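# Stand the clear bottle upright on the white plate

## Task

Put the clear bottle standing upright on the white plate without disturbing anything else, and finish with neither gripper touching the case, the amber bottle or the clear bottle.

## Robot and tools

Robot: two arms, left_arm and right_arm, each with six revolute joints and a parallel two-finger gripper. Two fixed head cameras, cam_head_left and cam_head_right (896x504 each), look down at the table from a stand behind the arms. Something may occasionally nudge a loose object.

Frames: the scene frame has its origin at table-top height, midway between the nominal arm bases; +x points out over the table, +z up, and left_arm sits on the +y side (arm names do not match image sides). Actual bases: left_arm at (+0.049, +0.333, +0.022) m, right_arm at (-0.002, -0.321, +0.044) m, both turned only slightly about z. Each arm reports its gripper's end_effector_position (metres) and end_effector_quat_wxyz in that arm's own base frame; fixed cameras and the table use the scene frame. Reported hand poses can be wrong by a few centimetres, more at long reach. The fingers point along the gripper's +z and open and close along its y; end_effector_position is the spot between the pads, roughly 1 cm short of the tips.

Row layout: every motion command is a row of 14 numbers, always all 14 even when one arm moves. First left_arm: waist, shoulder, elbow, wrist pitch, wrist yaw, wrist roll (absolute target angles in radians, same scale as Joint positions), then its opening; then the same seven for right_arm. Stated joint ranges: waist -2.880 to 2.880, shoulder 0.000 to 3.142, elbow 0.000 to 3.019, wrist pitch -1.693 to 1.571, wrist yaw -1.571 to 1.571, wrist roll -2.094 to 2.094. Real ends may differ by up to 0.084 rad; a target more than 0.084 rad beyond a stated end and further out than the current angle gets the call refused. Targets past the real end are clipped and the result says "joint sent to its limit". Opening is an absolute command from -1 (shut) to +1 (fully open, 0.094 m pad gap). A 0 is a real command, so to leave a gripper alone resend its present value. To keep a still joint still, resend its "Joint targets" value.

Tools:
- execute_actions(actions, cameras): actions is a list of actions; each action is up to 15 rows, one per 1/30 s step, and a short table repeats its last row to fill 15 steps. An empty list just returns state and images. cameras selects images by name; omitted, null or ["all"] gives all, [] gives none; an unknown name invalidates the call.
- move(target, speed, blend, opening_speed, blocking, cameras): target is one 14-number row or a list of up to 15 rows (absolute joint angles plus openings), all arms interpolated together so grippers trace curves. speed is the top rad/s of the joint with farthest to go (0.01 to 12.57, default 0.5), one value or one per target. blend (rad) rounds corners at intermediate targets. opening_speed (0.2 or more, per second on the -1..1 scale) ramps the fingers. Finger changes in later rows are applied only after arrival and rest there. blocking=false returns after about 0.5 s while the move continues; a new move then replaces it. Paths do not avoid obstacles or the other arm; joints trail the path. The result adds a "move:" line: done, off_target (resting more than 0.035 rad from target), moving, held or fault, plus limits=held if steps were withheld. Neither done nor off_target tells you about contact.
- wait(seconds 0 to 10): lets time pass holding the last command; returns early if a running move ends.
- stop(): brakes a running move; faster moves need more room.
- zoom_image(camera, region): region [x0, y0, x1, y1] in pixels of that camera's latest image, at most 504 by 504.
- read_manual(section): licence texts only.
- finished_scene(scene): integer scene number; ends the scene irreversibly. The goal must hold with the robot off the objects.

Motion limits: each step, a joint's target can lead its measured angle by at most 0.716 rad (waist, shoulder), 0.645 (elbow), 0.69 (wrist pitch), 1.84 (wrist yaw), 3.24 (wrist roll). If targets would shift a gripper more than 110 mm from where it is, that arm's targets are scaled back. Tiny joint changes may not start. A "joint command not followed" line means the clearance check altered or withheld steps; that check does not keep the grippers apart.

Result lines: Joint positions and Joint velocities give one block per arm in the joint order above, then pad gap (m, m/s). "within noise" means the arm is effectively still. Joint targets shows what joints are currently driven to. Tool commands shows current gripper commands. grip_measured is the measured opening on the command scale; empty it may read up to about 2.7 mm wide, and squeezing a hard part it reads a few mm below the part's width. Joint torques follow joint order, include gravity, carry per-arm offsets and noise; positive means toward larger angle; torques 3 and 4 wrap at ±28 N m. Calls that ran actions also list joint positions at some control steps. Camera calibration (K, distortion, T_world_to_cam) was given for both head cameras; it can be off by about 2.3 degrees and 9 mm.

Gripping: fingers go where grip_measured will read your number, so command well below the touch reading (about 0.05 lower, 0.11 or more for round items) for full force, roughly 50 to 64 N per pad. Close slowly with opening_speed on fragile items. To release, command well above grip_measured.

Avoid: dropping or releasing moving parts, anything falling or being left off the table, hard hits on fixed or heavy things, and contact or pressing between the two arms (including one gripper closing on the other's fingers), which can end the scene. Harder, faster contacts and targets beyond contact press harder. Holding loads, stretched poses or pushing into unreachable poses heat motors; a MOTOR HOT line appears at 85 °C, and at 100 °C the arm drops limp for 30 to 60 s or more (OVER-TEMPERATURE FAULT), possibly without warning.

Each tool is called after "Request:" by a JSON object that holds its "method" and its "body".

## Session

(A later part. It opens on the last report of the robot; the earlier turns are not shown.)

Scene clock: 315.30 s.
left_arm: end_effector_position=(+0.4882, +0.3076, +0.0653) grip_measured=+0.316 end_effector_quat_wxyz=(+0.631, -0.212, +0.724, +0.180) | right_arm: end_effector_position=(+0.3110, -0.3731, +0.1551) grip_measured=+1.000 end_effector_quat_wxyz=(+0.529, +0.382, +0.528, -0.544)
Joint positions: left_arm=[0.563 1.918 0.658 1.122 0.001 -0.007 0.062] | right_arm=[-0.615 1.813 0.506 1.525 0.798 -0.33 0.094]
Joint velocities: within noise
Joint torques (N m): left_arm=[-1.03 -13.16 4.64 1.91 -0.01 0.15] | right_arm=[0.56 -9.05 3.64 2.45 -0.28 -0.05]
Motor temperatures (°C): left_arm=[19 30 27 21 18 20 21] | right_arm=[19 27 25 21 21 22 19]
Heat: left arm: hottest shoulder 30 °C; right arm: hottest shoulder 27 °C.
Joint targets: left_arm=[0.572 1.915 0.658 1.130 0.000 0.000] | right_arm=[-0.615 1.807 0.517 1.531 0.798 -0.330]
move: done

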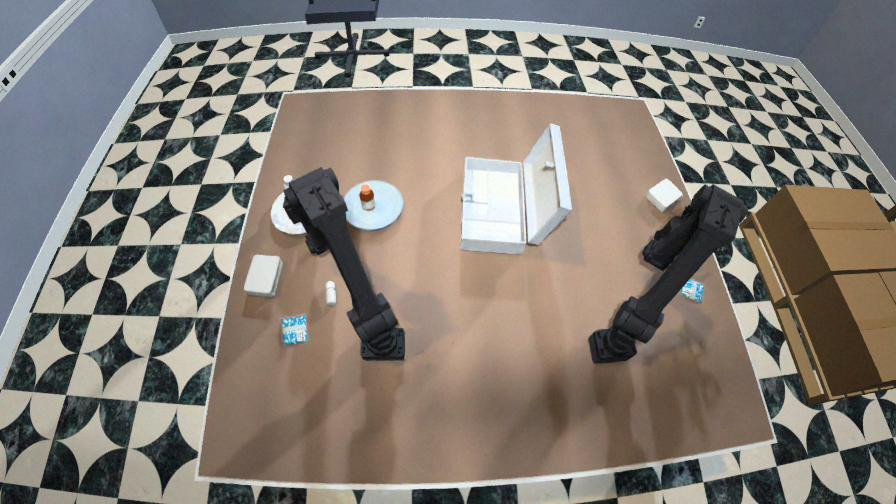

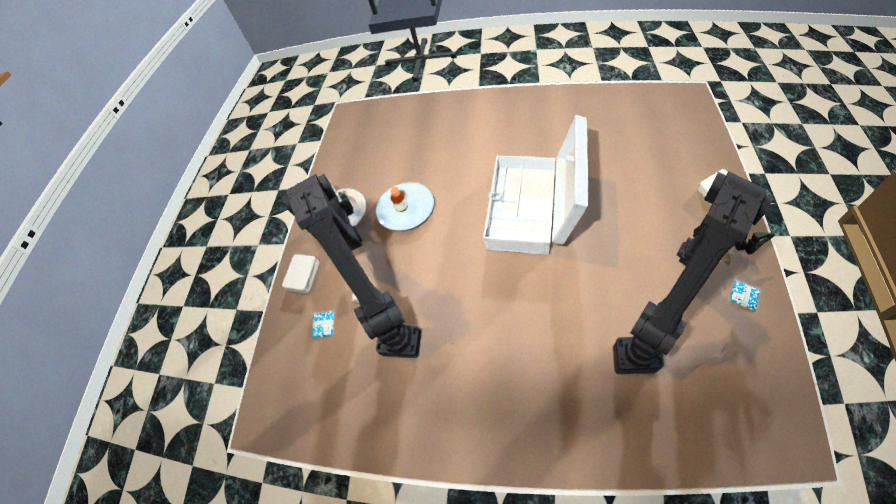

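Request:
{"method": "move", "body": {"target": [[0.568,1.915,0.658,1.13,0.0,0.0,0.9,-0.615,1.807,0.517,1.531,0.798,-0.33,1],[0.568,1.754,0.385,1.25,0.0,0.0,0.9,-0.615,1.807,0.517,1.531,0.798,-0.33,1],[0.3,1.5,0.385,1.25,0.0,0.0,0.9,-0.615,1.807,0.517,1.531,0.798,-0.33,1]], "speed": [0.1,0.15,0.3], "opening_speed": 0.4}}

Request:
{"method": "zoom_image", "body": {"camera": "cam_head_right", "region": [290, 140, 400, 250]}}

Request:
{"method": "zoom_image", "body": {"camera": "cam_head_left", "region": [250, 130, 360, 240]}}

Scene clock: 354.87 s.
left_arm: end_effector_position=(+0.4576, +0.1476, +0.1958) grip_measured=+0.897 end_effector_quat_wxyz=(+0.737, -0.106, +0.658, +0.113) | right_arm: end_effector_position=(+0.3110, -0.3731, +0.1551) grip_measured=+1.000 end_effector_quat_wxyz=(+0.529, +0.382, +0.528, -0.544)
Joint positions: left_arm=[0.313 1.515 0.393 1.235 0.001 -0.007 0.089] | right_arm=[-0.615 1.813 0.506 1.525 0.798 -0.33 0.094]
Joint velocities: within noise
Joint torques (N m): left_arm=[-2.67 -8.7 5.04 2.21 -0.05 0.19] | right_arm=[0.91 -8.88 3.75 2.36 -0.24 -0.02]
Motor temperatures (°C): left_arm=[19 29 27 20 18 20 20] | right_arm=[19 27 25 21 21 22 19]
Heat: left arm: hottest shoulder 29 °C; right arm: hottest shoulder 27 °C.
Joint targets: left_arm=[0.300 1.500 0.385 1.250 0.000 0.000] | right_arm=[-0.615 1.807 0.517 1.531 0.798 -0.330]
move: done

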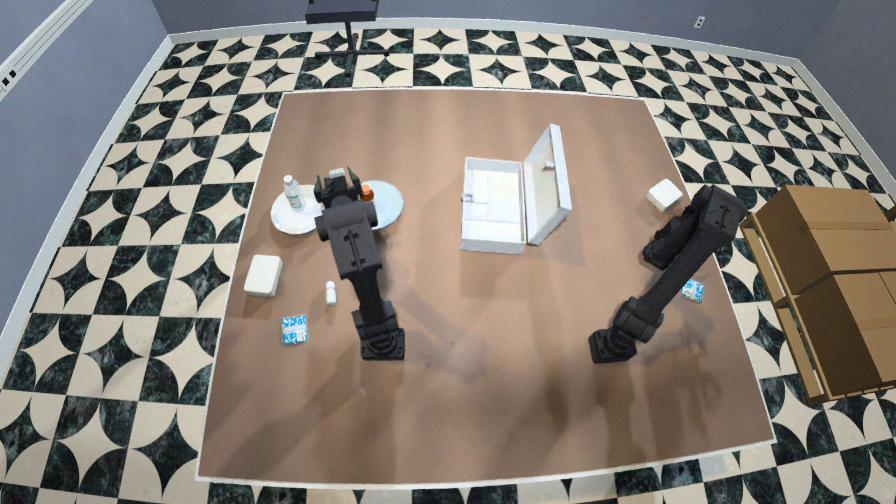

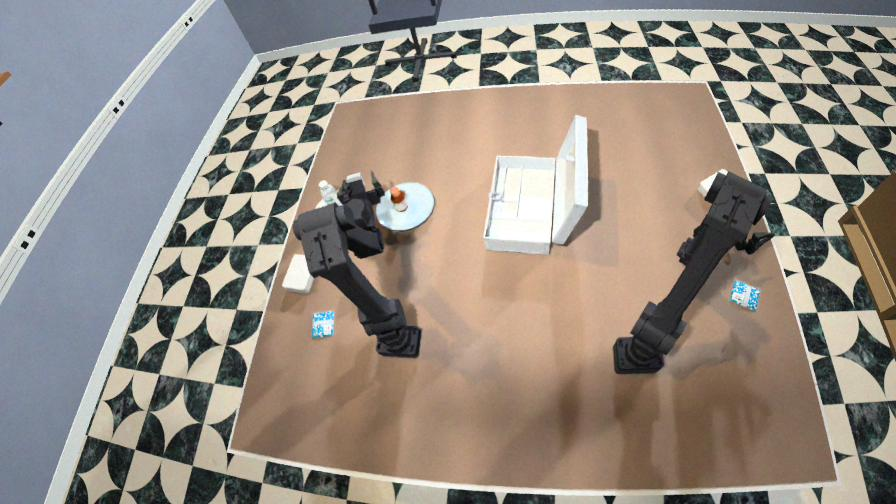

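Scaled by 4.582.

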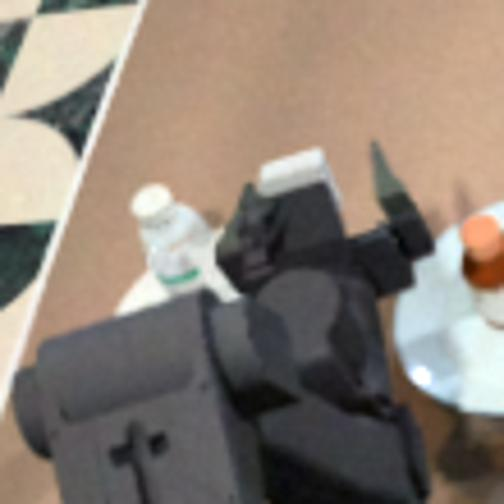

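Scaled by 4.582.

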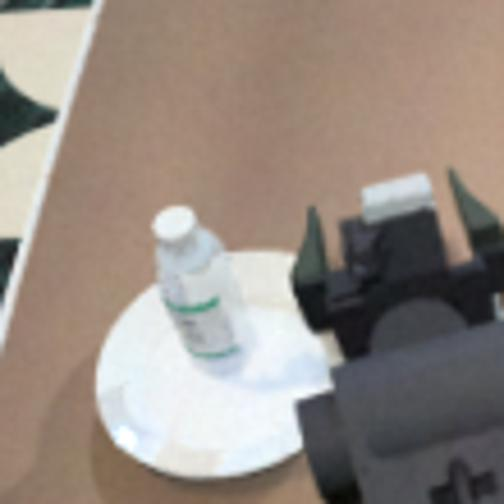

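Request:
{"method": "finished_scene", "body": {"scene": 2}}

The scene is finished: the task was done.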